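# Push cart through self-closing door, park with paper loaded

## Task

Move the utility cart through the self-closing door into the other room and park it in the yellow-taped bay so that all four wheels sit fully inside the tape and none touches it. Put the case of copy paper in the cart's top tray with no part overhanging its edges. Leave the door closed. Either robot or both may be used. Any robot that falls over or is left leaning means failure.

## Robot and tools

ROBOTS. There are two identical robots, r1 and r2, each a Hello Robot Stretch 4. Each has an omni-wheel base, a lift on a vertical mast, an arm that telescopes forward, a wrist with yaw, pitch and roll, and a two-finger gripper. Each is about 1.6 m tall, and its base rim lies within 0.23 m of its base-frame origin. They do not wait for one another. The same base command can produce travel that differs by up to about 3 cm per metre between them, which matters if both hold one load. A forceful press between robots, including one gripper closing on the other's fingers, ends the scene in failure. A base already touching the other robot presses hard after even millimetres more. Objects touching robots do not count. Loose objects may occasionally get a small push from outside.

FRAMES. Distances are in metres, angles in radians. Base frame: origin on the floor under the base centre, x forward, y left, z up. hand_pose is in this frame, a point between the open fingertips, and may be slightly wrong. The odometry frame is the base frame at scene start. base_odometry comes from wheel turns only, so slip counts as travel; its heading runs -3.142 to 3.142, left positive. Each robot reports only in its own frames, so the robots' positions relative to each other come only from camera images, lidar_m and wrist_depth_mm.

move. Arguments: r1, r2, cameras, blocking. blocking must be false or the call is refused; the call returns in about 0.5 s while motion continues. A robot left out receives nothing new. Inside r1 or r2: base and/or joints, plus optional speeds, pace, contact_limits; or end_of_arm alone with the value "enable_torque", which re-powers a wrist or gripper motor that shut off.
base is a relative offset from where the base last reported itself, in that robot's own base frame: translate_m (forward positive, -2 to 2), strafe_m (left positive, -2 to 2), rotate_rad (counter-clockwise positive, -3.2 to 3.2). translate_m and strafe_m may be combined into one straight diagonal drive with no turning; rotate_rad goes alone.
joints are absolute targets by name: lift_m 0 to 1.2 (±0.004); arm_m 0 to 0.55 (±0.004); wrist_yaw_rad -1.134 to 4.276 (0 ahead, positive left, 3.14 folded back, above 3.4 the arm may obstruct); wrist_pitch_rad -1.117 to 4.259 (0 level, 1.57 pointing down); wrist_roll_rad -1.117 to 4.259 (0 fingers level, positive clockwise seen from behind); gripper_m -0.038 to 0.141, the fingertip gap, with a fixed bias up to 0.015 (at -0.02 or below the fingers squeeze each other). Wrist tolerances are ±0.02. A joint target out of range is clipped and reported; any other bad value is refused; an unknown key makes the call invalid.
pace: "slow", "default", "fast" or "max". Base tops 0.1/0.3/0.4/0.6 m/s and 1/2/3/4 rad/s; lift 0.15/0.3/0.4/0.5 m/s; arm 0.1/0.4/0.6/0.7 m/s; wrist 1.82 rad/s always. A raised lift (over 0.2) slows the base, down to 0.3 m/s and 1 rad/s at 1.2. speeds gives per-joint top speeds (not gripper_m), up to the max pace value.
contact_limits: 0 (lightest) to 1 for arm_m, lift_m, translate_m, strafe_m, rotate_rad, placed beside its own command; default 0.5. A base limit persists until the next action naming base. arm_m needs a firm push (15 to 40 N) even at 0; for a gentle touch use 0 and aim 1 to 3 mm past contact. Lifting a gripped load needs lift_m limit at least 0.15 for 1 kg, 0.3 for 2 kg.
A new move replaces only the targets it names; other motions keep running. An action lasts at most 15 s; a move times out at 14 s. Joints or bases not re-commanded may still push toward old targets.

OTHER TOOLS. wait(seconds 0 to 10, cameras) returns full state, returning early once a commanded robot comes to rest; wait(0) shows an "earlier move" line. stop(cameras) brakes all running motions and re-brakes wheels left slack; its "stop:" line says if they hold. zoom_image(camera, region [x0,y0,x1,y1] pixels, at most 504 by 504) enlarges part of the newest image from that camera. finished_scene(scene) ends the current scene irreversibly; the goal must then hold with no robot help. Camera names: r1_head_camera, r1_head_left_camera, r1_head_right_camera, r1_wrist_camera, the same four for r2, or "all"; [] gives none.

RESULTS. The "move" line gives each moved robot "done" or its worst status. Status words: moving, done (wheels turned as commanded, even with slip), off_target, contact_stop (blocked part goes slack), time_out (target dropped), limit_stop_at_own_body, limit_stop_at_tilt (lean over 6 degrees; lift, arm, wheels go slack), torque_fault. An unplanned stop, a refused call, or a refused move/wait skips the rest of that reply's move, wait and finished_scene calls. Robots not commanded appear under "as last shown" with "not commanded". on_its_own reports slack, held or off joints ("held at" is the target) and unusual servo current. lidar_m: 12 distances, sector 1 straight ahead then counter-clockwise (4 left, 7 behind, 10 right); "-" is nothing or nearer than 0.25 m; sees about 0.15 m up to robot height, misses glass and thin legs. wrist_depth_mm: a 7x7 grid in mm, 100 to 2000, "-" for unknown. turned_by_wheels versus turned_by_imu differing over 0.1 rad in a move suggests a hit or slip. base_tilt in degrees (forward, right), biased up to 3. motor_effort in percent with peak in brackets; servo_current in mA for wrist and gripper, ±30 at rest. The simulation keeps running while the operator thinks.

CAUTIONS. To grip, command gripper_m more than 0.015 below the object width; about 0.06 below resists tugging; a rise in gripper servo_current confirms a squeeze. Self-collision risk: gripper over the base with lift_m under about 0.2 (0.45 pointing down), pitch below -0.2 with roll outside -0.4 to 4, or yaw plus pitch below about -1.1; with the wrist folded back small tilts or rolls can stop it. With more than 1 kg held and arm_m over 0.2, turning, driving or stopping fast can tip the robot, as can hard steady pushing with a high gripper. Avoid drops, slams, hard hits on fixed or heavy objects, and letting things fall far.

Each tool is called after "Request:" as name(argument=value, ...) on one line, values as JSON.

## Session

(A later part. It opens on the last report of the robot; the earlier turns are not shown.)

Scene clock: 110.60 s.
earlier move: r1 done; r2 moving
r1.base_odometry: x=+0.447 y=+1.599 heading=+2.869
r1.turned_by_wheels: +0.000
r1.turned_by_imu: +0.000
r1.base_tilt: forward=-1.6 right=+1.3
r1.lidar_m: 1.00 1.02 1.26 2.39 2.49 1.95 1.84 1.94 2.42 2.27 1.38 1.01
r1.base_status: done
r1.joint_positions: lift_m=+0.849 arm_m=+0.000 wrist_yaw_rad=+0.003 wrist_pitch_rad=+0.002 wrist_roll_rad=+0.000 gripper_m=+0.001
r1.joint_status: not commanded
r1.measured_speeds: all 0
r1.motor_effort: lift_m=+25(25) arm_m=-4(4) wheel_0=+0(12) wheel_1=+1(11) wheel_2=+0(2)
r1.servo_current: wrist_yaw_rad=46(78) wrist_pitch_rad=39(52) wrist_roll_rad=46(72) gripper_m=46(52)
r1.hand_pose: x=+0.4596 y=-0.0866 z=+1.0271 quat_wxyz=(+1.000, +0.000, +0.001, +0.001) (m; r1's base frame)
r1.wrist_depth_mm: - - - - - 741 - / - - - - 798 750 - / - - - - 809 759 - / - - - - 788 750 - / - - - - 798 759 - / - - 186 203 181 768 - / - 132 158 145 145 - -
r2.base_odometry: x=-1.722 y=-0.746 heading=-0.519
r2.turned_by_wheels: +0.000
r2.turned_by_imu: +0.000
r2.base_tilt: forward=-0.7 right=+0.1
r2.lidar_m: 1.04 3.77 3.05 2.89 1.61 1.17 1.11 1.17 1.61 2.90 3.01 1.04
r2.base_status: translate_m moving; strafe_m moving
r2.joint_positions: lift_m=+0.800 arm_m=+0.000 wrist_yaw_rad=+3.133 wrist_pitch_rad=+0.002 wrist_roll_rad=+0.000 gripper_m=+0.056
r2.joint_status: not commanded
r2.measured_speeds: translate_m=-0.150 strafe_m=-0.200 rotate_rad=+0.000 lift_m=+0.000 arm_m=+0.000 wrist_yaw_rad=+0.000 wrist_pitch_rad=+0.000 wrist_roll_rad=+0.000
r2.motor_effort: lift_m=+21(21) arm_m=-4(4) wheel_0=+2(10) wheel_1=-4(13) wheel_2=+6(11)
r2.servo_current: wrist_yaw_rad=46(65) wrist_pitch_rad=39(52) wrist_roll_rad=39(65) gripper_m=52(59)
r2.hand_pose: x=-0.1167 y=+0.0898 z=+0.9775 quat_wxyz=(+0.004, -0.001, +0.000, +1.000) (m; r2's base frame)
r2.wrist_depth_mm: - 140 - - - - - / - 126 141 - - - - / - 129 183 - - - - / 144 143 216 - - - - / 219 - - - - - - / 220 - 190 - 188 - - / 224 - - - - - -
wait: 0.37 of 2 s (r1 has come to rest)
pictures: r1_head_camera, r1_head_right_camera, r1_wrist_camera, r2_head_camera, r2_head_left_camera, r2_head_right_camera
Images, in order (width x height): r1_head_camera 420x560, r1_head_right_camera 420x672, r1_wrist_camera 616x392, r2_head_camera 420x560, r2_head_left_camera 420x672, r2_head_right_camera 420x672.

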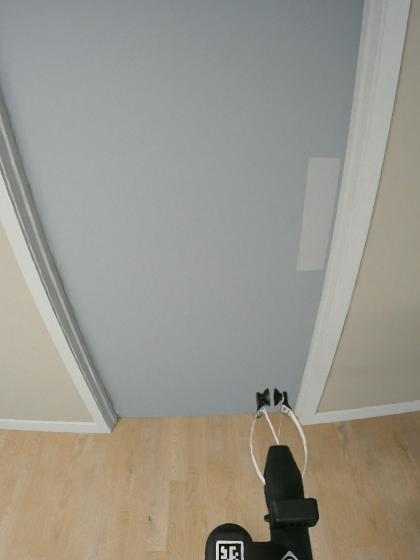

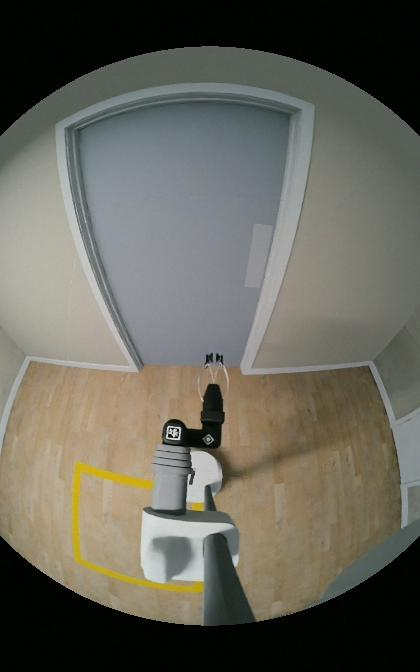

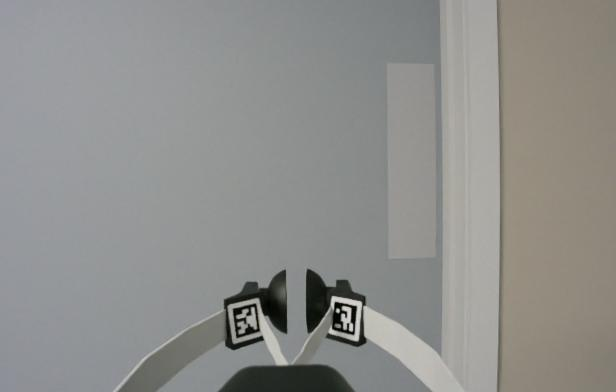

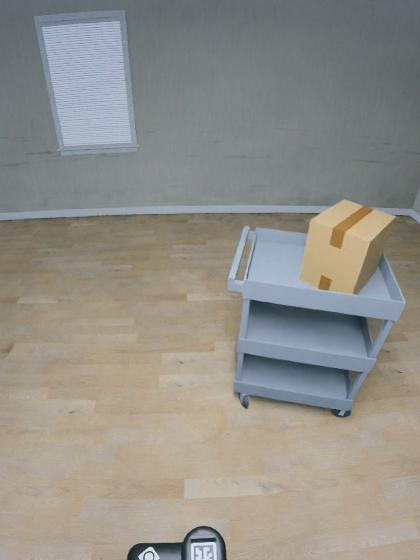

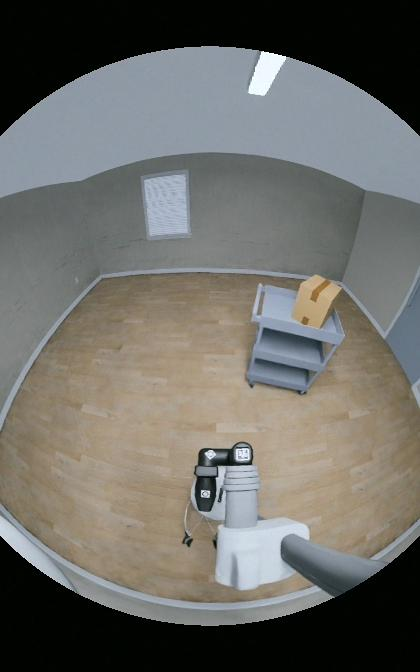

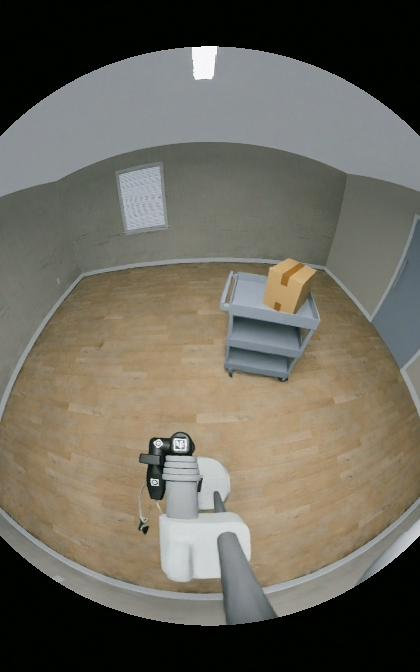

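Request:
zoom_image(camera="r2_head_camera", region=[210, 180, 420, 430])

Request:
move(blocking=false, r2={"base":{"strafe_m":-0.75}}, cameras=[])

Request:
wait(seconds=5, cameras=["r2_head_camera","r2_head_left_camera","r2_head_right_camera"])

Scaled by 2.016 from the camera's 420x560 image, which has a finer 1200x1600 frame.

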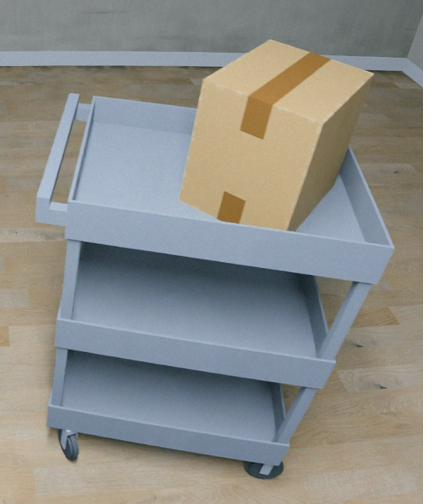

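Scene clock: 116.83 s.
earlier move: r2 done
move: r2 moving
r1: as last shown
r1.lidar_m: 0.99 1.02 1.25 2.42 2.49 1.95 1.84 1.89 2.40 2.25 1.41 1.01
r1.motor_effort: lift_m=+25(25) arm_m=-4(4) wheel_0=-1(1) wheel_1=+1(1) wheel_2=+0(0)
r1.servo_current: wrist_yaw_rad=46(72) wrist_pitch_rad=46(46) wrist_roll_rad=39(65) gripper_m=46(52)
r1.wrist_depth_mm: - - - - - 741 - / - - - - 798 750 - / - - - - 820 759 - / - - - - 798 759 - / - - - - 798 768 - / - - 187 202 181 759 - / - 132 158 145 135 - -
r2.base_odometry: x=-1.853 y=-0.826 heading=-0.519
r2.turned_by_wheels: +0.000
r2.turned_by_imu: +0.000
r2.base_tilt: forward=-0.7 right=+0.1
r2.lidar_m: 1.07 3.86 3.18 3.01 1.50 1.09 1.03 1.08 1.48 2.76 2.84 1.05
r2.base_status: strafe_m moving
r2.joint_positions: lift_m=+0.800 arm_m=+0.000 wrist_yaw_rad=+3.133 wrist_pitch_rad=+0.002 wrist_roll_rad=+0.000 gripper_m=+0.056
r2.joint_status: not commanded
r2.measured_speeds: translate_m=+0.001 strafe_m=-0.141 rotate_rad=-0.007 lift_m=+0.000 arm_m=+0.000 wrist_yaw_rad=+0.000 wrist_pitch_rad=+0.000 wrist_roll_rad=+0.000
r2.motor_effort: lift_m=+21(21) arm_m=-4(4) wheel_0=+9(12) wheel_1=-12(12) wheel_2=+0(4)
r2.servo_current: wrist_yaw_rad=46(52) wrist_pitch_rad=39(39) wrist_roll_rad=65(65) gripper_m=46(46)
r2.hand_pose: x=-0.1167 y=+0.0898 z=+0.9775 quat_wxyz=(+0.004, -0.001, +0.000, +1.000) (m; r2's base frame)
r2.wrist_depth_mm: - 141 - - - - - / - 125 148 - - - - / - 129 190 - - - - / 144 144 213 - - - - / 220 - - - - - - / 219 - 189 - 189 - - / 224 - - - - - -
pictures: none
No camera images: "cameras" was empty.

Scene clock: 120.17 s.
earlier move: r2 done
r1.base_odometry: x=+0.447 y=+1.599 heading=+2.869
r1.turned_by_wheels: +0.000
r1.turned_by_imu: +0.000
r1.base_tilt: forward=-1.6 right=+1.3
r1.lidar_m: 0.99 1.03 1.27 2.42 2.49 1.98 1.86 1.91 2.43 2.29 1.40 0.99
r1.base_status: not commanded
r1.joint_positions: lift_m=+0.849 arm_m=+0.000 wrist_yaw_rad=+0.003 wrist_pitch_rad=+0.002 wrist_roll_rad=+0.000 gripper_m=+0.001
r1.joint_status: not commanded
r1.measured_speeds: all 0
r1.motor_effort: lift_m=+25(25) arm_m=-4(4) wheel_0=-1(1) wheel_1=+1(1) wheel_2=+0(0)
r1.servo_current: wrist_yaw_rad=59(72) wrist_pitch_rad=46(52) wrist_roll_rad=39(65) gripper_m=52(52)
r1.hand_pose: x=+0.4596 y=-0.0866 z=+1.0271 quat_wxyz=(+1.000, +0.000, +0.001, +0.001) (m; r1's base frame)
r1.wrist_depth_mm: - - - - - 741 - / - - - - 798 759 - / - - - - 798 759 - / - - - - 798 759 - / - - - - 798 778 - / - - 186 203 181 768 - / - 132 158 145 135 - -
r2.base_odometry: x=-2.207 y=-1.446 heading=-0.519
r2.turned_by_wheels: +0.000
r2.turned_by_imu: -0.001
r2.base_tilt: forward=-0.7 right=+0.0
r2.lidar_m: 0.95 1.02 3.89 3.75 1.53 1.11 1.04 1.08 1.49 2.05 2.14 2.94
r2.base_status: done
r2.joint_positions: lift_m=+0.800 arm_m=+0.000 wrist_yaw_rad=+3.133 wrist_pitch_rad=+0.002 wrist_roll_rad=+0.000 gripper_m=+0.056
r2.joint_status: not commanded
r2.measured_speeds: all 0
r2.motor_effort: lift_m=+21(21) arm_m=-4(4) wheel_0=+1(13) wheel_1=-1(12) wheel_2=+0(4)
r2.servo_current: wrist_yaw_rad=46(65) wrist_pitch_rad=39(46) wrist_roll_rad=39(65) gripper_m=52(52)
r2.hand_pose: x=-0.1167 y=+0.0898 z=+0.9775 quat_wxyz=(+0.004, -0.001, +0.000, +1.000) (m; r2's base frame)
r2.wrist_depth_mm: - 140 - - - - - / - 125 147 - - - - / - 129 190 - - - - / 144 143 212 - - - - / 220 - - - - - - / 218 - 189 - 189 - - / 223 - - - - - -
wait: 3.33 of 5 s (r2 has come to rest)
pictures: r2_head_camera, r2_head_left_camera, r2_head_right_camera
Images, in order (width x height): r2_head_camera 420x560, r2_head_left_camera 420x672, r2_head_right_camera 420x672.

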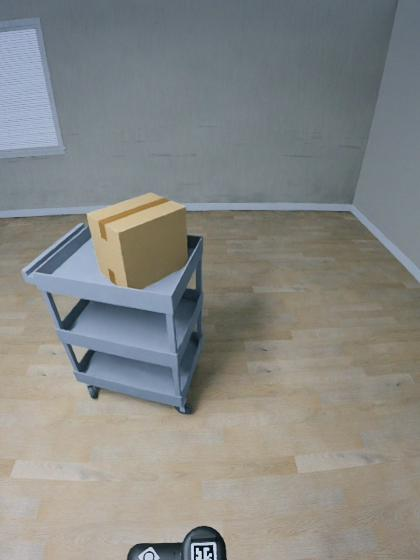

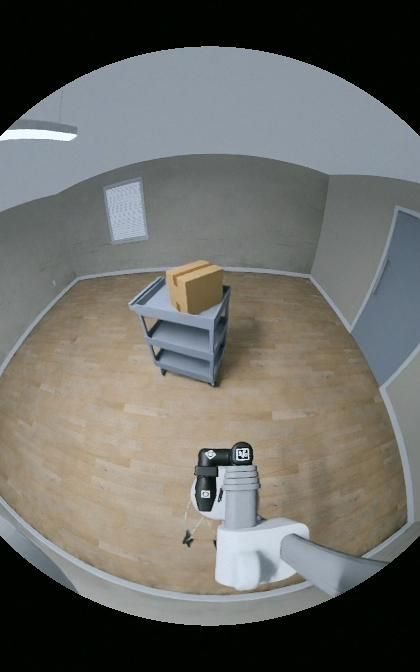

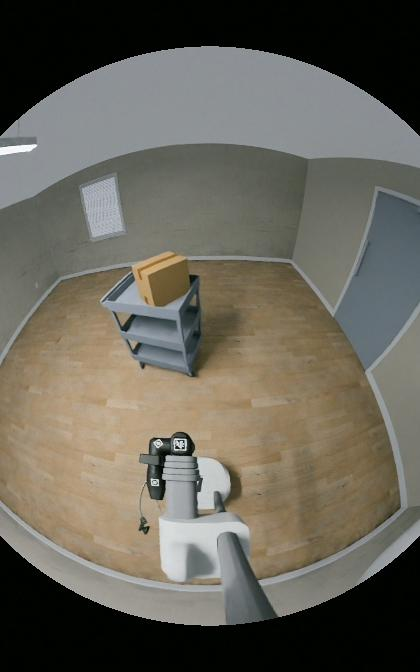

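Request:
move(blocking=false, r1={"base":{"translate_m":0.45,"strafe_m":-0.03}}, r2={"base":{"strafe_m":-1.0},"joints":{"lift_m":0.95,"wrist_yaw_rad":0.0,"gripper_m":0.1}}, cameras=[])

Request:
wait(seconds=3, cameras=["r1_head_camera","r1_head_right_camera","r1_wrist_camera"])

Request:
wait(seconds=4, cameras=["r2_head_camera","r2_head_right_camera"])

Scene clock: 152.87 s.
move: r1 moving; r2 moving
r1.base_odometry: x=+0.418 y=+1.609 heading=+2.869
r1.turned_by_wheels: +0.000
r1.turned_by_imu: +0.000
r1.base_tilt: forward=-1.6 right=+1.3
r1.lidar_m: 0.96 0.99 1.23 2.42 2.48 2.01 1.89 1.99 2.41 2.29 1.36 0.97
r1.base_status: translate_m moving; strafe_m moving
r1.joint_positions: lift_m=+0.849 arm_m=+0.000 wrist_yaw_rad=+0.003 wrist_pitch_rad=+0.002 wrist_roll_rad=+0.000 gripper_m=+0.001
r1.joint_status: not commanded
r1.measured_speeds: translate_m=+0.121 strafe_m=-0.007 rotate_rad=+0.001 lift_m=+0.000 arm_m=+0.000 wrist_yaw_rad=+0.000 wrist_pitch_rad=+0.000 wrist_roll_rad=+0.000
r1.motor_effort: lift_m=+25(25) arm_m=-4(4) wheel_0=+6(8) wheel_1=+6(6) wheel_2=-8(9)
r1.servo_current: wrist_yaw_rad=59(65) wrist_pitch_rad=39(52) wrist_roll_rad=52(65) gripper_m=46(52)
r1.hand_pose: x=+0.4596 y=-0.0866 z=+1.0271 quat_wxyz=(+1.000, +0.000, +0.001, +0.001) (m; r1's base frame)
r1.wrist_depth_mm: - - - - - 732 - / - - - - 768 732 - / - - - - 778 741 - / - - - - 788 750 - / - - - - 768 759 - / - - 187 202 181 750 - / - 132 158 145 144 - -
r2.base_odometry: x=-2.225 y=-1.477 heading=-0.519
r2.turned_by_wheels: +0.000
r2.turned_by_imu: +0.001
r2.base_tilt: forward=-0.7 right=+0.0
r2.lidar_m: 0.96 1.03 3.92 3.78 1.51 1.10 1.03 1.09 1.50 2.01 2.11 2.87
r2.base_status: strafe_m moving
r2.joint_positions: lift_m=+0.838 arm_m=+0.000 wrist_yaw_rad=+2.569 wrist_pitch_rad=+0.002 wrist_roll_rad=+0.000 gripper_m=+0.075
r2.joint_status: lift_m moving; wrist_yaw_rad moving; gripper_m moving
r2.measured_speeds: translate_m=-0.001 strafe_m=-0.140 rotate_rad=+0.006 lift_m=+0.146 arm_m=+0.000 wrist_yaw_rad=-1.736 wrist_pitch_rad=+0.000 wrist_roll_rad=+0.000
r2.motor_effort: lift_m=+23(26) arm_m=-4(4) wheel_0=+10(12) wheel_1=-11(12) wheel_2=+0(1)
r2.servo_current: wrist_yaw_rad=117(150) wrist_pitch_rad=46(46) wrist_roll_rad=39(65) gripper_m=85(85)
r2.hand_pose: x=-0.0241 y=+0.2297 z=+1.0154 quat_wxyz=(+0.282, -0.001, +0.000, +0.959) (m; r2's base frame)
r2.wrist_depth_mm: - - - - - - - / - - - - - - - / 242 - - - - - - / - - - - - - - / - - - - - - - / - - 189 - 189 - - / - - - - - - -
pictures: none
No camera images: "cameras" was empty.

Scene clock: 155.37 s.
earlier move: r1 done; r2 moving
r1.base_odometry: x=+0.022 y=+1.749 heading=+2.869
r1.turned_by_wheels: +0.000
r1.turned_by_imu: +0.000
r1.base_tilt: forward=-1.6 right=+1.3
r1.lidar_m: 0.55 0.57 0.77 1.60 2.55 2.43 2.31 2.38 2.35 2.22 0.75 0.59
r1.base_status: done
r1.joint_positions: lift_m=+0.850 arm_m=+0.000 wrist_yaw_rad=+0.003 wrist_pitch_rad=+0.002 wrist_roll_rad=+0.000 gripper_m=+0.001
r1.joint_status: not commanded
r1.measured_speeds: all 0
r1.motor_effort: lift_m=+25(25) arm_m=-4(4) wheel_0=+2(9) wheel_1=+1(7) wheel_2=+0(10)
r1.servo_current: wrist_yaw_rad=46(65) wrist_pitch_rad=33(52) wrist_roll_rad=39(65) gripper_m=46(52)
r1.hand_pose: x=+0.4596 y=-0.0866 z=+1.0271 quat_wxyz=(+1.000, +0.000, +0.001, +0.001) (m; r1's base frame)
r1.wrist_depth_mm: 334 340 343 347 351 353 355 / 338 342 347 351 353 353 357 / 338 342 347 351 351 355 359 / 338 343 349 349 355 357 359 / 338 343 347 349 355 357 359 / 338 345 210 203 357 359 362 / 340 343 349 183 164 364 364
r2.base_odometry: x=-2.576 y=-2.093 heading=-0.519
r2.turned_by_wheels: +0.000
r2.turned_by_imu: -0.001
r2.base_tilt: forward=-0.7 right=+0.1
r2.lidar_m: 3.69 1.27 1.41 4.11 1.51 1.09 1.03 1.10 1.37 1.30 1.37 1.86
r2.base_status: strafe_m moving
r2.joint_positions: lift_m=+0.950 arm_m=+0.000 wrist_yaw_rad=+0.003 wrist_pitch_rad=+0.002 wrist_roll_rad=+0.000 gripper_m=+0.100
r2.joint_status: all done
r2.measured_speeds: translate_m=+0.000 strafe_m=-0.299 rotate_rad=-0.001 lift_m=+0.000 arm_m=+0.000 wrist_yaw_rad=+0.000 wrist_pitch_rad=+0.000 wrist_roll_rad=+0.000
r2.motor_effort: lift_m=+21(26) arm_m=-4(4) wheel_0=+6(14) wheel_1=-7(13) wheel_2=+0(2)
r2.servo_current: wrist_yaw_rad=46(150) wrist_pitch_rad=33(46) wrist_roll_rad=39(65) gripper_m=46(98)
r2.hand_pose: x=+0.4596 y=-0.0866 z=+1.1275 quat_wxyz=(+1.000, +0.000, +0.001, +0.001) (m; r2's base frame)
r2.wrist_depth_mm: - - - - - - - / - - - - - - - / - - - - - - - / - - - - - - - / - - - - - - - / 1160 - 195 - 195 - - / - - - - - - -
wait: 2.50 of 3 s (r1 has come to rest)
pictures: r1_head_camera, r1_head_right_camera, r1_wrist_camera
Images, in order (width x height): r1_head_camera 420x560, r1_head_right_camera 420x672, r1_wrist_camera 616x392.

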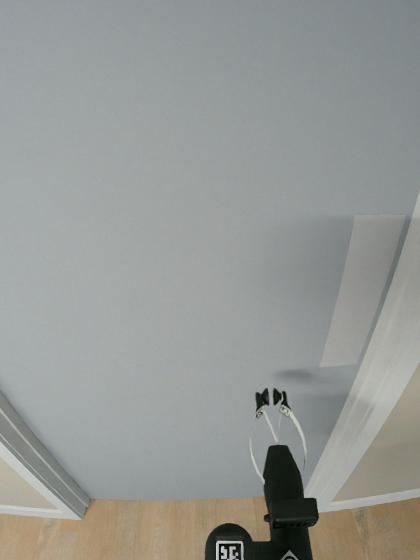

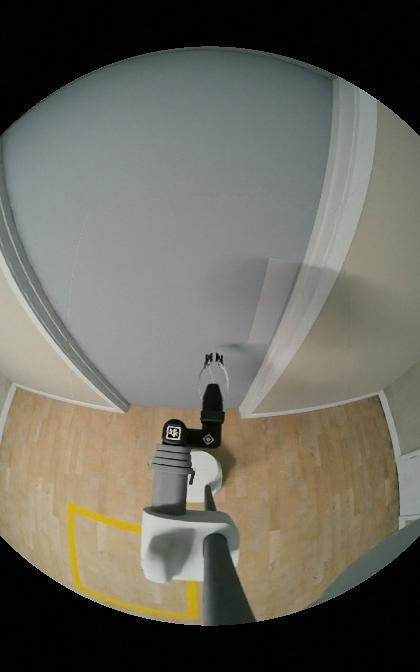

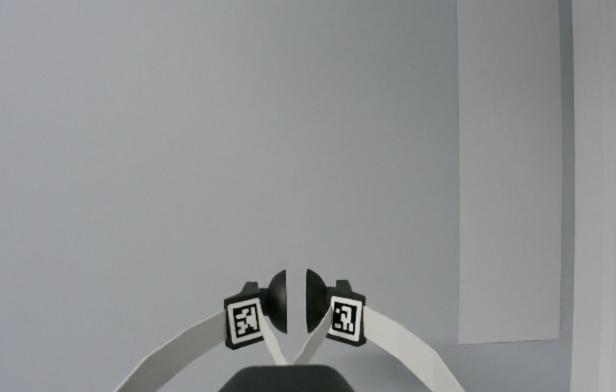

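Scene clock: 157.03 s.
earlier move: r2 done
r1.base_odometry: x=+0.022 y=+1.749 heading=+2.869
r1.turned_by_wheels: +0.000
r1.turned_by_imu: +0.000
r1.base_tilt: forward=-1.6 right=+1.2
r1.lidar_m: 0.54 0.55 0.76 1.64 2.54 2.42 2.29 2.39 2.39 2.21 0.75 0.59
r1.base_status: done
r1.joint_positions: lift_m=+0.850 arm_m=+0.000 wrist_yaw_rad=+0.003 wrist_pitch_rad=+0.002 wrist_roll_rad=+0.000 gripper_m=+0.001
r1.joint_status: not commanded
r1.measured_speeds: all 0
r1.motor_effort: lift_m=+25(25) arm_m=-4(4) wheel_0=+2(9) wheel_1=+1(7) wheel_2=+0(10)
r1.servo_current: wrist_yaw_rad=52(72) wrist_pitch_rad=39(52) wrist_roll_rad=52(65) gripper_m=52(52)
r1.hand_pose: x=+0.4596 y=-0.0866 z=+1.0271 quat_wxyz=(+1.000, +0.000, +0.001, +0.001) (m; r1's base frame)
r1.wrist_depth_mm: 336 338 342 347 351 353 359 / 338 342 347 347 351 355 359 / 342 342 343 347 351 355 359 / 340 340 345 351 353 355 359 / 338 343 345 349 357 359 364 / 340 342 210 203 355 359 364 / 340 343 347 183 165 359 366
r2.base_odometry: x=-2.703 y=-2.314 heading=-0.519
r2.turned_by_wheels: +0.000
r2.turned_by_imu: +0.000
r2.base_tilt: forward=-0.7 right=+0.1
r2.lidar_m: 3.69 1.49 1.44 4.08 1.51 1.06 1.04 1.09 1.11 1.04 1.10 1.50
r2.base_status: done
r2.joint_positions: lift_m=+0.950 arm_m=+0.000 wrist_yaw_rad=+0.003 wrist_pitch_rad=+0.002 wrist_roll_rad=+0.000 gripper_m=+0.100
r2.joint_status: all done
r2.measured_speeds: all 0
r2.motor_effort: lift_m=+20(26) arm_m=-4(4) wheel_0=+0(14) wheel_1=-2(13) wheel_2=+0(2)
r2.servo_current: wrist_yaw_rad=52(150) wrist_pitch_rad=46(46) wrist_roll_rad=39(65) gripper_m=52(98)
r2.hand_pose: x=+0.4596 y=-0.0866 z=+1.1276 quat_wxyz=(+1.000, +0.000, +0.001, +0.001) (m; r2's base frame)
r2.wrist_depth_mm: - - - - - - - / - - - - - - - / - - - - - - - / - - - - - - - / - - - - - - - / - - 195 - 195 - - / - - - - - - -
wait: 1.67 of 4 s (r2 has come to rest)
pictures: r2_head_camera, r2_head_right_camera
Images, in order (width x height): r2_head_camera 420x560, r2_head_right_camera 420x672.

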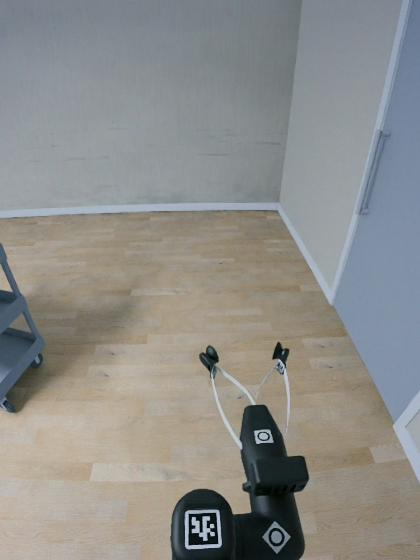

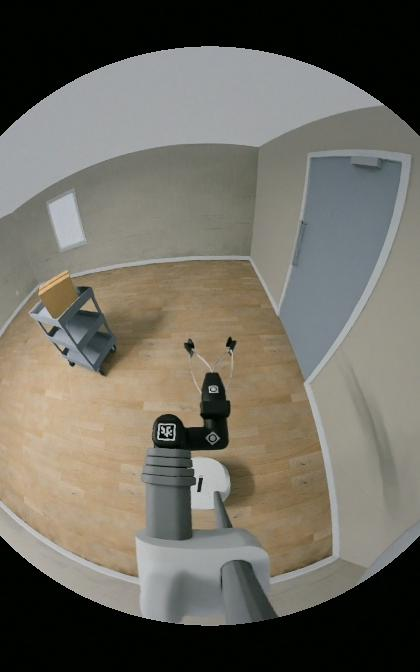

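Request:
move(blocking=false, r1={"joints":{"arm_m":0.45},"speeds":{"arm_m":0.15}}, cameras=[])

Request:
wait(seconds=4.5, cameras=["r1_head_camera","r1_head_left_camera","r2_head_right_camera"])

Scene clock: 161.90 s.
move: r1 moving
r1.base_odometry: x=+0.022 y=+1.749 heading=+2.869
r1.turned_by_wheels: +0.000
r1.turned_by_imu: +0.000
r1.base_tilt: forward=-1.6 right=+1.3
r1.lidar_m: 0.53 0.58 0.77 1.62 2.54 2.45 2.30 2.39 2.39 2.23 0.75 0.57
r1.base_status: not commanded
r1.joint_positions: lift_m=+0.850 arm_m=+0.047 wrist_yaw_rad=+0.003 wrist_pitch_rad=+0.002 wrist_roll_rad=+0.000 gripper_m=+0.001
r1.joint_status: arm_m moving
r1.measured_speeds: translate_m=+0.000 strafe_m=+0.000 rotate_rad=+0.000 lift_m=+0.000 arm_m=+0.150 wrist_yaw_rad=+0.000 wrist_pitch_rad=+0.000 wrist_roll_rad=+0.000
r1.motor_effort: lift_m=+25(25) arm_m=+5(8) wheel_0=+2(2) wheel_1=+1(1) wheel_2=+0(0)
r1.servo_current: wrist_yaw_rad=33(65) wrist_pitch_rad=46(52) wrist_roll_rad=52(65) gripper_m=46(52)
r1.hand_pose: x=+0.5068 y=-0.0866 z=+1.0271 quat_wxyz=(+1.000, +0.000, +0.001, +0.001) (m; r1's base frame)
r1.wrist_depth_mm: 293 297 301 307 315 319 324 / 293 297 303 309 315 320 325 / 293 300 304 307 315 319 325 / 296 300 306 309 317 320 325 / 294 301 306 312 317 322 327 / 296 300 304 203 319 322 329 / 298 301 307 183 164 325 329
r2: as last shown
r2.turned_by_imu: +0.001
r2.lidar_m: 3.69 1.51 1.45 4.14 1.51 1.11 1.02 1.11 1.09 1.05 1.11 1.52
r2.motor_effort: lift_m=+20(21) arm_m=-4(4) wheel_0=+1(1) wheel_1=-2(2) wheel_2=+0(0)
r2.servo_current: wrist_yaw_rad=52(65) wrist_pitch_rad=39(46) wrist_roll_rad=52(59) gripper_m=52(52)
pictures: none
No camera images: "cameras" was empty.

Scene clock: 163.20 s.
earlier move: r1 contact_stop
r1.base_odometry: x=+0.022 y=+1.749 heading=+2.868
r1.turned_by_wheels: -0.001
r1.turned_by_imu: +0.017
r1.base_tilt: forward=-1.6 right=+1.3
r1.lidar_m: 0.53 0.58 0.79 1.71 2.52 2.41 2.28 2.38 2.37 2.25 0.71 0.59
r1.base_status: not commanded
r1.joint_positions: lift_m=+0.850 arm_m=+0.125 wrist_yaw_rad=-0.006 wrist_pitch_rad=+0.001 wrist_roll_rad=+0.000 gripper_m=+0.000
r1.joint_status: arm_m contact_stop (moved +0.125 of +0.450)
r1.measured_speeds: all 0
r1.on_its_own: arm_m is slack since a contact_stop (your +0.450 is given up)
r1.motor_effort: lift_m=+23(25) arm_m=+0(21) wheel_0=+0(4) wheel_1=-1(8) wheel_2=-9(13)
r1.servo_current: wrist_yaw_rad=52(65) wrist_pitch_rad=46(52) wrist_roll_rad=52(65) gripper_m=39(52)
r1.hand_pose: x=+0.5834 y=-0.0893 z=+1.0274 quat_wxyz=(+1.000, +0.000, +0.001, -0.003) (m; r1's base frame)
r1.wrist_depth_mm: 220 224 229 233 239 243 245 / 220 224 229 233 237 243 246 / 220 225 229 233 237 242 246 / 220 224 228 233 238 242 245 / 221 225 228 233 238 244 245 / 220 224 191 204 238 243 245 / 221 224 229 165 182 242 246
r2.base_odometry: x=-2.703 y=-2.314 heading=-0.519
r2.turned_by_wheels: +0.000
r2.turned_by_imu: +0.000
r2.base_tilt: forward=-0.7 right=+0.0
r2.lidar_m: 3.70 1.52 1.46 4.10 1.50 1.08 1.04 1.09 1.09 1.05 1.12 1.51
r2.base_status: not commanded
r2.joint_positions: lift_m=+0.950 arm_m=+0.000 wrist_yaw_rad=+0.003 wrist_pitch_rad=+0.002 wrist_roll_rad=+0.000 gripper_m=+0.100
r2.joint_status: not commanded
r2.measured_speeds: all 0
r2.motor_effort: lift_m=+20(21) arm_m=-4(4) wheel_0=+1(1) wheel_1=-2(2) wheel_2=+0(1)
r2.servo_current: wrist_yaw_rad=39(65) wrist_pitch_rad=39(46) wrist_roll_rad=46(65) gripper_m=46(59)
r2.hand_pose: x=+0.4596 y=-0.0866 z=+1.1276 quat_wxyz=(+1.000, +0.000, +0.001, +0.001) (m; r2's base frame)
r2.wrist_depth_mm: - - - - - - - / - - - - - - - / - - - - - - - / - - - - - - - / - - - - - - - / - - 196 - 195 - - / - - - - - - -
wait: 1.30 of 4.5 s (r1 has come to rest)
pictures: r1_head_camera, r1_head_left_camera, r2_head_right_camera
Images, in order (width x height): r1_head_camera 420x560, r1_head_left_camera 420x672, r2_head_right_camera 420x672.

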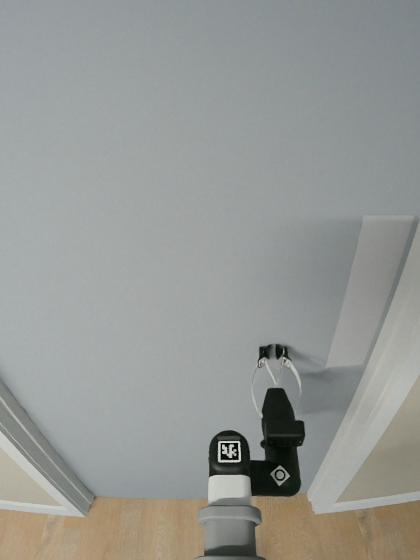

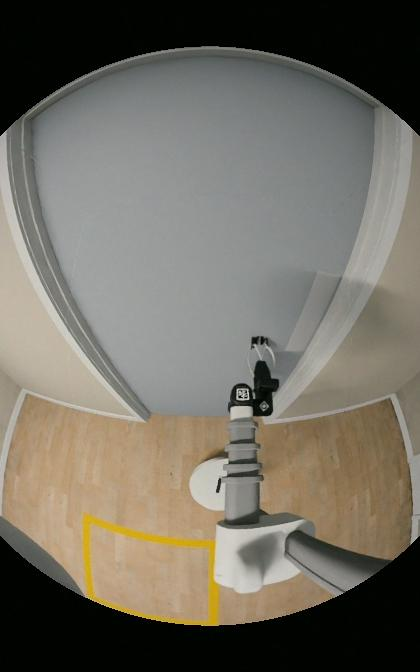

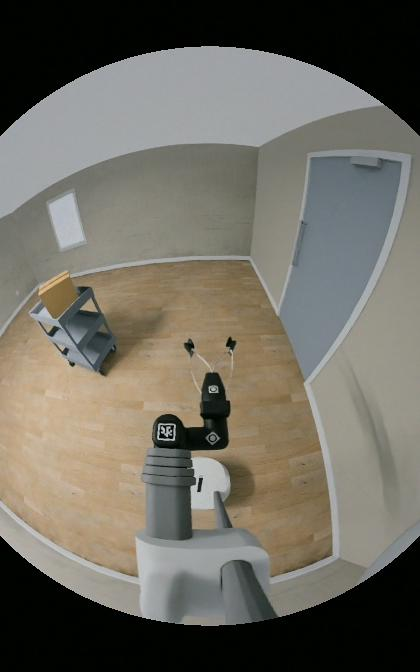

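Request:
move(blocking=false, r1={"joints":{"arm_m":0.5},"contact_limits":{"arm_m":1.0},"speeds":{"arm_m":0.15}}, cameras=[])

Request:
wait(seconds=4, cameras=["r1_head_camera","r2_head_right_camera"])

Scene clock: 177.97 s.
move: r1 moving
r1.base_odometry: x=+0.022 y=+1.749 heading=+2.868
r1.turned_by_wheels: +0.000
r1.turned_by_imu: +0.015
r1.base_tilt: forward=-2.6 right=+1.9
r1.lidar_m: 0.59 0.61 0.78 1.86 2.55 2.39 2.28 2.37 2.36 2.09 0.74 0.60
r1.base_status: not commanded
r1.joint_positions: lift_m=+0.850 arm_m=+0.171 wrist_yaw_rad=-0.010 wrist_pitch_rad=+0.003 wrist_roll_rad=+0.000 gripper_m=+0.000
r1.joint_status: arm_m moving
r1.measured_speeds: translate_m=+0.000 strafe_m=+0.000 rotate_rad=+0.000 lift_m=+0.000 arm_m=+0.153 wrist_yaw_rad=+0.000 wrist_pitch_rad=+0.026 wrist_roll_rad=+0.000
r1.motor_effort: lift_m=+23(24) arm_m=+16(19) wheel_0=-1(1) wheel_1=+0(1) wheel_2=-15(15)
r1.servo_current: wrist_yaw_rad=72(78) wrist_pitch_rad=39(52) wrist_roll_rad=46(65) gripper_m=46(46)
r1.contact_limits: arm_m 1
r1.hand_pose: x=+0.6294 y=-0.0903 z=+1.0270 quat_wxyz=(+1.000, +0.000, +0.001, -0.005) (m; r1's base frame)
r1.wrist_depth_mm: 212 220 224 229 235 240 245 / 213 218 224 229 235 241 246 / 214 219 224 229 235 242 246 / 213 218 225 229 235 242 246 / 215 219 224 230 236 242 245 / 215 220 213 224 190 243 247 / 215 217 224 155 233 243 247
r2: as last shown
r2.turned_by_imu: +0.001
r2.base_tilt: forward=-0.7 right=+0.1
r2.lidar_m: 3.71 1.51 1.44 4.13 1.51 1.07 1.03 1.10 1.10 1.05 1.10 1.52
r2.servo_current: wrist_yaw_rad=46(59) wrist_pitch_rad=46(52) wrist_roll_rad=46(59) gripper_m=52(59)
r2.wrist_depth_mm: - - - - - - - / - - - - - - - / - - - - - - - / - - - - - - - / - - - - - - - / - - 195 - 195 - - / - - - - - - -
pictures: none
No camera images: "cameras" was empty.

Scene clock: 180.63 s.
earlier move: r1 done
r1.base_odometry: x=+0.022 y=+1.749 heading=+2.867
r1.turned_by_wheels: -0.001
r1.turned_by_imu: +0.019
r1.base_tilt: forward=-1.6 right=+1.3
r1.lidar_m: 0.78 0.76 0.76 1.96 2.58 2.37 2.29 2.40 2.35 1.97 0.72 0.64
r1.base_status: not commanded
r1.joint_positions: lift_m=+0.850 arm_m=+0.499 wrist_yaw_rad=-0.013 wrist_pitch_rad=+0.001 wrist_roll_rad=+0.000 gripper_m=+0.000
r1.joint_status: all done
r1.measured_speeds: all 0
r1.motor_effort: lift_m=+23(24) arm_m=+12(20) wheel_0=-7(7) wheel_1=-1(4) wheel_2=-16(21)
r1.servo_current: wrist_yaw_rad=72(85) wrist_pitch_rad=46(65) wrist_roll_rad=52(65) gripper_m=46(52)
r1.contact_limits: arm_m 1
r1.hand_pose: x=+0.9575 y=-0.0910 z=+1.0275 quat_wxyz=(+1.000, +0.000, +0.001, -0.006) (m; r1's base frame)
r1.wrist_depth_mm: 167 183 206 234 273 314 - / 165 184 207 235 273 324 - / 165 184 207 234 273 314 - / 166 184 206 236 273 315 - / 168 184 207 235 273 322 - / 167 184 199 199 204 324 - / 170 181 165 183 183 315 -
r2.base_odometry: x=-2.703 y=-2.314 heading=-0.519
r2.turned_by_wheels: +0.000
r2.turned_by_imu: +0.000
r2.base_tilt: forward=-0.7 right=+0.1
r2.lidar_m: 3.70 1.48 1.44 4.10 1.48 1.10 1.04 1.10 1.10 1.05 1.11 1.40
r2.base_status: not commanded
r2.joint_positions: lift_m=+0.950 arm_m=+0.000 wrist_yaw_rad=+0.003 wrist_pitch_rad=+0.002 wrist_roll_rad=+0.000 gripper_m=+0.100
r2.joint_status: not commanded
r2.measured_speeds: all 0
r2.motor_effort: lift_m=+20(21) arm_m=-4(4) wheel_0=+1(1) wheel_1=-2(2) wheel_2=-1(1)
r2.servo_current: wrist_yaw_rad=33(65) wrist_pitch_rad=39(52) wrist_roll_rad=52(59) gripper_m=52(59)
r2.hand_pose: x=+0.4596 y=-0.0866 z=+1.1276 quat_wxyz=(+1.000, +0.000, +0.001, +0.001) (m; r2's base frame)
r2.wrist_depth_mm: - - - - - - - / - - - - - - - / - - - - - 1397 - / - - - - - - - / - - - - - - - / - - 195 - 195 - - / - - - - - - -
wait: 2.67 of 4 s (r1 has come to rest)
pictures: r1_head_camera, r2_head_right_camera
Images, in order (width x height): r1_head_camera 420x560, r2_head_right_camera 420x672.

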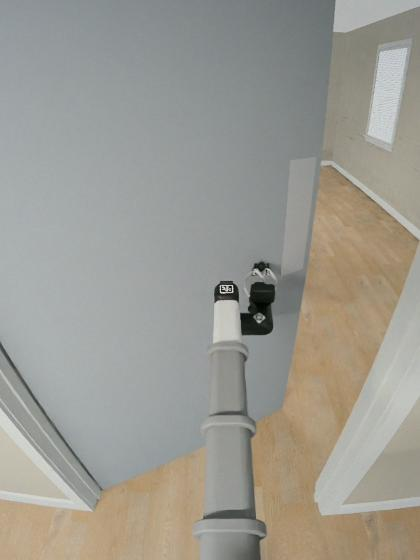

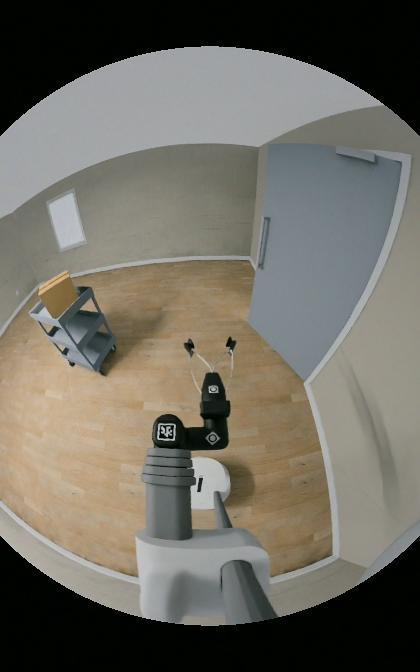

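Request:
move(blocking=false, r1={"base":{"translate_m":0.25,"strafe_m":0.12},"contact_limits":{"translate_m":0.8,"strafe_m":0.8},"pace":"slow"}, cameras=[])

Request:
wait(seconds=4, cameras=["r1_head_camera","r1_head_right_camera","r2_head_right_camera"])

r1: "contact_limits": translate_m and strafe_m are given together and make one move, which takes one limit: state it under one of them only
Scene clock: 185.67 s.
r1.base_odometry: x=+0.022 y=+1.749 heading=+2.867
r1.turned_by_wheels: +0.000
r1.turned_by_imu: +0.000
r1.base_tilt: forward=-1.6 right=+1.3
r1.lidar_m: 0.78 0.76 0.78 1.95 2.56 2.36 2.29 2.41 2.38 1.98 0.69 0.62
r1.base_status: not commanded
r1.joint_positions: lift_m=+0.850 arm_m=+0.499 wrist_yaw_rad=-0.013 wrist_pitch_rad=+0.001 wrist_roll_rad=+0.000 gripper_m=+0.000
r1.joint_status: all done
r1.measured_speeds: all 0
r1.motor_effort: lift_m=+23(24) arm_m=+11(20) wheel_0=-7(7) wheel_1=-1(4) wheel_2=-16(21)
r1.servo_current: wrist_yaw_rad=78(85) wrist_pitch_rad=46(65) wrist_roll_rad=59(65) gripper_m=46(52)
r1.contact_limits: arm_m 1
r1.hand_pose: x=+0.9575 y=-0.0910 z=+1.0275 quat_wxyz=(+1.000, +0.000, +0.001, -0.006) (m; r1's base frame)
r1.wrist_depth_mm: 168 184 207 235 273 315 - / 165 184 207 236 273 317 - / 165 185 208 235 273 315 - / 166 185 206 236 273 315 - / 165 185 207 235 273 324 - / 168 184 200 199 204 325 - / 170 181 165 182 183 315 -
r2.base_odometry: x=-2.703 y=-2.314 heading=-0.519
r2.turned_by_wheels: +0.000
r2.turned_by_imu: +0.000
r2.base_tilt: forward=-0.7 right=+0.1
r2.lidar_m: 3.69 1.47 1.42 4.17 1.52 1.09 1.00 1.07 1.12 1.02 1.11 1.39
r2.base_status: not commanded
r2.joint_positions: lift_m=+0.950 arm_m=+0.000 wrist_yaw_rad=+0.003 wrist_pitch_rad=+0.002 wrist_roll_rad=+0.000 gripper_m=+0.100
r2.joint_status: not commanded
r2.measured_speeds: all 0
r2.motor_effort: lift_m=+21(21) arm_m=-4(4) wheel_0=+1(1) wheel_1=-1(2) wheel_2=+0(1)
r2.servo_current: wrist_yaw_rad=52(65) wrist_pitch_rad=39(52) wrist_roll_rad=26(59) gripper_m=52(59)
r2.hand_pose: x=+0.4596 y=-0.0866 z=+1.1276 quat_wxyz=(+1.000, +0.000, +0.001, +0.001) (m; r2's base frame)
r2.wrist_depth_mm: - - - - - - - / - - - - - - - / - - - - - 1397 - / - - - - - - - / - - - - - - - / - - 195 - 195 - - / - - - - - - -
pictures: none

not run: a call was refused earlier in this reply.

Request:
move(blocking=false, r1={"base":{"translate_m":0.25,"strafe_m":0.1},"contact_limits":{"translate_m":0.8}}, cameras=[])

Request:
wait(seconds=3, cameras=["r1_head_camera","r1_head_right_camera","r2_head_right_camera"])

Scene clock: 190.07 s.
move: r1 moving
r1.base_odometry: x=-0.011 y=+1.745 heading=+2.865
r1.turned_by_wheels: -0.002
r1.turned_by_imu: -0.022
r1.base_tilt: forward=-1.7 right=+1.3
r1.lidar_m: 0.77 0.73 0.76 1.69 2.54 2.44 2.32 2.44 2.37 2.01 0.68 0.57
r1.base_status: translate_m moving; strafe_m moving
r1.joint_positions: lift_m=+0.850 arm_m=+0.499 wrist_yaw_rad=-0.013 wrist_pitch_rad=+0.001 wrist_roll_rad=+0.000 gripper_m=+0.000
r1.joint_status: not commanded
r1.measured_speeds: translate_m=+0.120 strafe_m=+0.049 rotate_rad=-0.008 lift_m=+0.000 arm_m=+0.000 wrist_yaw_rad=+0.000 wrist_pitch_rad=+0.000 wrist_roll_rad=+0.000
r1.motor_effort: lift_m=+23(23) arm_m=+11(11) wheel_0=-4(7) wheel_1=+5(7) wheel_2=-25(30)
r1.servo_current: wrist_yaw_rad=78(91) wrist_pitch_rad=46(46) wrist_roll_rad=59(59) gripper_m=46(46)
r1.contact_limits: arm_m 1; translate_m 0.8
r1.hand_pose: x=+0.9575 y=-0.0912 z=+1.0275 quat_wxyz=(+1.000, +0.000, +0.001, -0.007) (m; r1's base frame)
r1.wrist_depth_mm: 163 180 206 236 277 332 - / 160 180 205 236 276 330 - / 163 181 205 236 277 329 - / 161 185 205 236 276 340 - / 160 181 204 236 277 340 - / 163 181 198 190 206 340 - / 163 176 164 178 183 128 -
r2.base_odometry: x=-2.703 y=-2.314 heading=-0.519
r2.turned_by_wheels: +0.000
r2.turned_by_imu: +0.001
r2.base_tilt: forward=-0.7 right=+0.1
r2.lidar_m: 3.70 1.50 1.43 4.16 1.53 1.09 1.05 1.08 1.12 1.05 1.08 1.39
r2.base_status: not commanded
r2.joint_positions: lift_m=+0.950 arm_m=+0.000 wrist_yaw_rad=+0.003 wrist_pitch_rad=+0.002 wrist_roll_rad=+0.000 gripper_m=+0.100
r2.joint_status: not commanded
r2.measured_speeds: all 0
r2.motor_effort: lift_m=+20(21) arm_m=-4(4) wheel_0=+0(1) wheel_1=-2(2) wheel_2=+0(0)
r2.servo_current: wrist_yaw_rad=46(59) wrist_pitch_rad=46(46) wrist_roll_rad=39(65) gripper_m=46(52)
r2.hand_pose: x=+0.4596 y=-0.0866 z=+1.1276 quat_wxyz=(+1.000, +0.000, +0.001, +0.001) (m; r2's base frame)
r2.wrist_depth_mm: - - - - - - - / - - - - - - - / - - - - - - - / - - - - - - - / - - - - - - - / - - 196 - 195 - - / - - - - - - -
pictures: none
No camera images: "cameras" was empty.

Scene clock: 191.87 s.
earlier move: r1 done
r1.base_odometry: x=-0.245 y=+1.720 heading=+2.867
r1.turned_by_wheels: +0.002
r1.turned_by_imu: -0.050
r1.base_tilt: forward=-1.6 right=+1.3
r1.lidar_m: 0.69 0.58 0.57 0.76 2.47 2.71 2.56 2.64 2.47 1.34 0.50 3.09
r1.base_status: done
r1.joint_positions: lift_m=+0.850 arm_m=+0.500 wrist_yaw_rad=-0.006 wrist_pitch_rad=+0.001 wrist_roll_rad=+0.000 gripper_m=+0.000
r1.joint_status: not commanded
r1.measured_speeds: all 0
r1.motor_effort: lift_m=+23(23) arm_m=+8(11) wheel_0=+10(12) wheel_1=+6(7) wheel_2=-12(30)
r1.servo_current: wrist_yaw_rad=46(98) wrist_pitch_rad=39(46) wrist_roll_rad=52(65) gripper_m=39(52)
r1.contact_limits: arm_m 1; translate_m 0.8
r1.hand_pose: x=+0.9584 y=-0.0891 z=+1.0275 quat_wxyz=(+1.000, +0.000, +0.001, -0.003) (m; r1's base frame)
r1.wrist_depth_mm: 157 182 224 282 - - - / 154 183 222 279 - - - / 157 182 221 279 - - - / 154 187 221 279 - - - / 156 181 221 279 - - - / 153 181 200 206 - - - / 156 158 213 164 145 - -
r2.base_odometry: x=-2.703 y=-2.314 heading=-0.519
r2.turned_by_wheels: +0.000
r2.turned_by_imu: +0.000
r2.base_tilt: forward=-0.7 right=+0.1
r2.lidar_m: 1.49 1.50 1.44 4.09 1.47 1.09 1.05 1.08 1.09 1.04 1.11 1.34
r2.base_status: not commanded
r2.joint_positions: lift_m=+0.950 arm_m=+0.000 wrist_yaw_rad=+0.003 wrist_pitch_rad=+0.002 wrist_roll_rad=+0.000 gripper_m=+0.100
r2.joint_status: not commanded
r2.measured_speeds: all 0
r2.motor_effort: lift_m=+20(21) arm_m=-4(4) wheel_0=+1(1) wheel_1=-2(2) wheel_2=+0(1)
r2.servo_current: wrist_yaw_rad=46(59) wrist_pitch_rad=52(52) wrist_roll_rad=52(65) gripper_m=52(59)
r2.hand_pose: x=+0.4596 y=-0.0866 z=+1.1276 quat_wxyz=(+1.000, +0.000, +0.001, +0.001) (m; r2's base frame)
r2.wrist_depth_mm: - - - - - - - / - - - - - - - / - - - - - - - / - - - - - - - / - - - - - - - / - - 195 - 195 - - / - - - - - - -
wait: 1.80 of 3 s (r1 has come to rest)
pictures: r1_head_camera, r1_head_right_camera, r2_head_right_camera
Images, in order (width x height): r1_head_camera 420x560, r1_head_right_camera 420x672, r2_head_right_camera 420x672.

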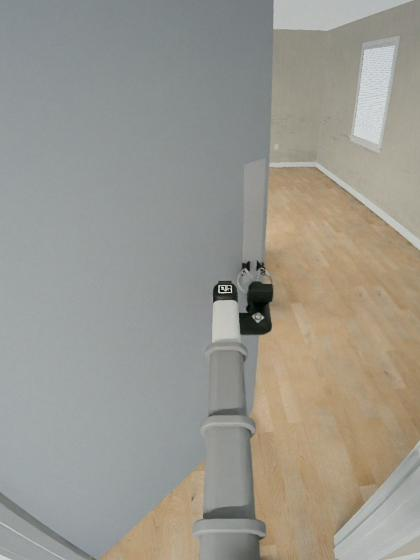

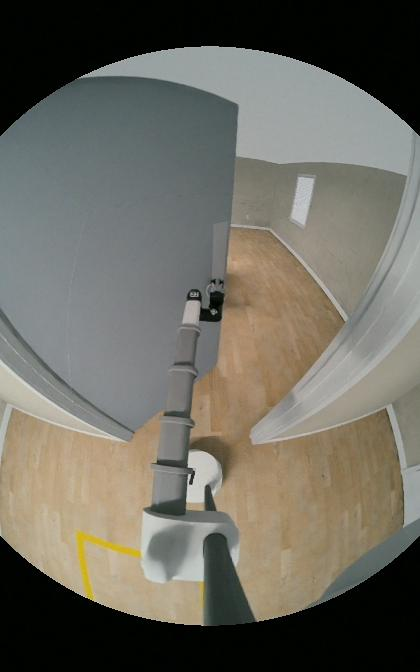

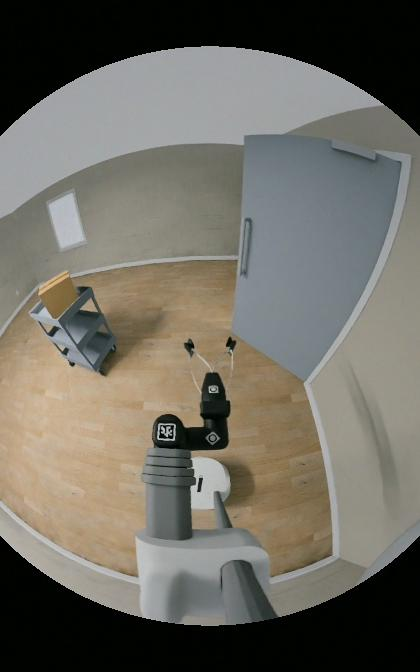

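Request:
move(blocking=false, r1={"base":{"rotate_rad":0.35},"contact_limits":{"rotate_rad":0.8},"pace":"slow"}, cameras=[])

Request:
wait(seconds=3, cameras=["r1_head_camera","r1_head_right_camera","r2_head_right_camera"])

Scene clock: 196.87 s.
move: r1 moving
r1.base_odometry: x=-0.244 y=+1.720 heading=+2.985
r1.turned_by_wheels: +0.118
r1.turned_by_imu: +0.092
r1.base_tilt: forward=-1.6 right=+1.3
r1.lidar_m: 0.67 0.57 0.58 1.02 2.50 2.65 2.56 2.69 2.40 0.86 0.49 3.37
r1.base_status: rotate_rad moving
r1.joint_positions: lift_m=+0.850 arm_m=+0.500 wrist_yaw_rad=-0.025 wrist_pitch_rad=+0.001 wrist_roll_rad=+0.000 gripper_m=+0.000
r1.joint_status: not commanded
r1.measured_speeds: translate_m=-0.021 strafe_m=+0.004 rotate_rad=+0.438 lift_m=+0.000 arm_m=+0.000 wrist_yaw_rad=-0.060 wrist_pitch_rad=+0.000 wrist_roll_rad=+0.000
r1.motor_effort: lift_m=+23(23) arm_m=+9(9) wheel_0=-17(21) wheel_1=-24(24) wheel_2=-33(33)
r1.servo_current: wrist_yaw_rad=137(137) wrist_pitch_rad=46(46) wrist_roll_rad=39(59) gripper_m=39(46)
r1.contact_limits: arm_m 1; rotate_rad 0.8
r1.hand_pose: x=+0.9565 y=-0.0947 z=+1.0275 quat_wxyz=(+1.000, +0.000, +0.001, -0.013) (m; r1's base frame)
r1.wrist_depth_mm: 128 - 175 220 294 - - / 125 144 176 220 281 - - / 122 144 174 220 278 - - / 125 141 175 220 278 - - / 119 148 175 219 277 - - / 125 144 169 184 182 - - / 122 139 142 178 165 - -
r2: as last shown
r2.turned_by_imu: +0.001
r2.base_tilt: forward=-0.7 right=+0.0
r2.lidar_m: 1.46 1.50 1.43 4.12 1.52 1.09 1.03 1.09 1.10 1.05 1.10 1.31
r2.motor_effort: lift_m=+20(21) arm_m=-4(4) wheel_0=+0(1) wheel_1=-2(2) wheel_2=+0(0)
r2.servo_current: wrist_yaw_rad=46(59) wrist_pitch_rad=39(39) wrist_roll_rad=46(52) gripper_m=52(59)
r2.wrist_depth_mm: - - - - - - - / - - - - - - - / - - - - - - - / - - - - - - - / - - - - - - - / - - 195 - 194 - - / - - - - - - -
pictures: none
No camera images: "cameras" was empty.

Scene clock: 199.87 s.
earlier move: r1 contact_stop
r1.base_odometry: x=-0.149 y=+1.757 heading=+2.483
r1.turned_by_wheels: -0.502
r1.turned_by_imu: -0.599
r1.base_tilt: forward=-1.6 right=+1.2
r1.lidar_m: 0.50 0.47 0.49 0.57 1.03 2.53 2.64 2.49 2.60 2.35 1.49 0.47
r1.base_status: rotate_rad contact_stop
r1.joint_positions: lift_m=+0.850 arm_m=+0.500 wrist_yaw_rad=-0.003 wrist_pitch_rad=+0.001 wrist_roll_rad=+0.000 gripper_m=+0.000
r1.joint_status: not commanded
r1.measured_speeds: translate_m=-0.071 strafe_m=-0.001 rotate_rad=-0.206 lift_m=+0.000 arm_m=+0.000 wrist_yaw_rad=+0.000 wrist_pitch_rad=+0.000 wrist_roll_rad=+0.000
r1.on_its_own: the wheels are slack since a contact_stop
r1.motor_effort: lift_m=+22(23) arm_m=+4(9) wheel_0=+0(21) wheel_1=+0(24) wheel_2=+0(36)
r1.servo_current: wrist_yaw_rad=39(176) wrist_pitch_rad=39(52) wrist_roll_rad=39(65) gripper_m=46(52)
r1.contact_limits: arm_m 1; rotate_rad 0.8
r1.hand_pose: x=+0.9591 y=-0.0881 z=+1.0276 quat_wxyz=(+1.000, +0.000, +0.001, -0.001) (m; r1's base frame)
r1.wrist_depth_mm: - - - - - - - / - - - - - - - / - - - - - - - / - - - - - - - / - - - - - - - / - - - 203 - - - / - - 187 164 145 - -
r2.base_odometry: x=-2.703 y=-2.314 heading=-0.519
r2.turned_by_wheels: +0.000
r2.turned_by_imu: +0.000
r2.base_tilt: forward=-0.7 right=+0.1
r2.lidar_m: 3.69 1.49 1.43 4.08 1.49 1.09 1.02 1.09 1.08 1.04 1.12 1.46
r2.base_status: not commanded
r2.joint_positions: lift_m=+0.950 arm_m=+0.000 wrist_yaw_rad=+0.003 wrist_pitch_rad=+0.002 wrist_roll_rad=+0.000 gripper_m=+0.100
r2.joint_status: not commanded
r2.measured_speeds: all 0
r2.motor_effort: lift_m=+21(21) arm_m=-4(4) wheel_0=+0(1) wheel_1=-2(2) wheel_2=+0(1)
r2.servo_current: wrist_yaw_rad=52(65) wrist_pitch_rad=39(46) wrist_roll_rad=39(59) gripper_m=52(59)
r2.hand_pose: x=+0.4596 y=-0.0866 z=+1.1276 quat_wxyz=(+1.000, +0.000, +0.001, +0.001) (m; r2's base frame)
r2.wrist_depth_mm: - - - - - - - / - - - - - - - / - - - - - - - / - - - - - - - / - - - - - - - / - - 195 - 195 - - / - - - - - - -
wait: 3.00 s; no rest
pictures: r1_head_camera, r1_head_right_camera, r2_head_right_camera
Images, in order (width x height): r1_head_camera 420x560, r1_head_right_camera 420x672, r2_head_right_camera 420x672.

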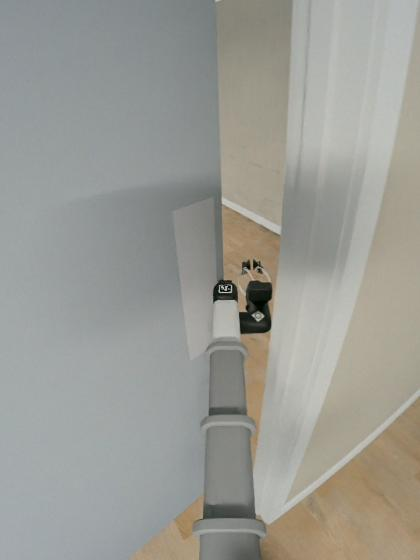

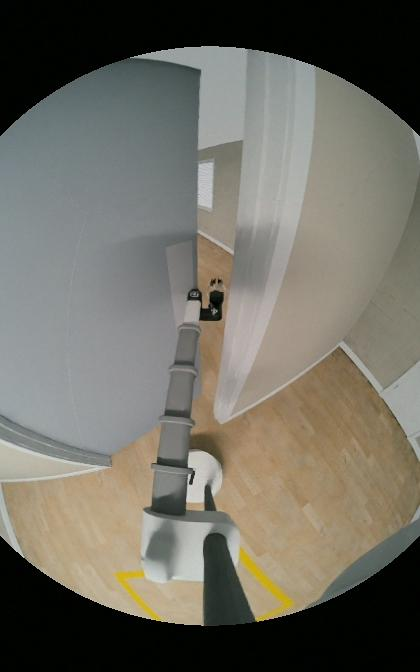

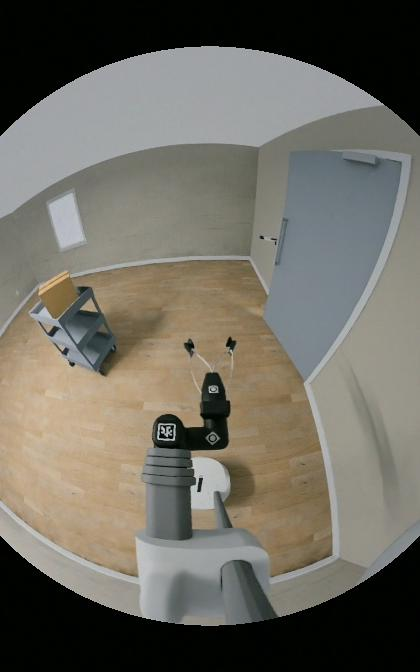

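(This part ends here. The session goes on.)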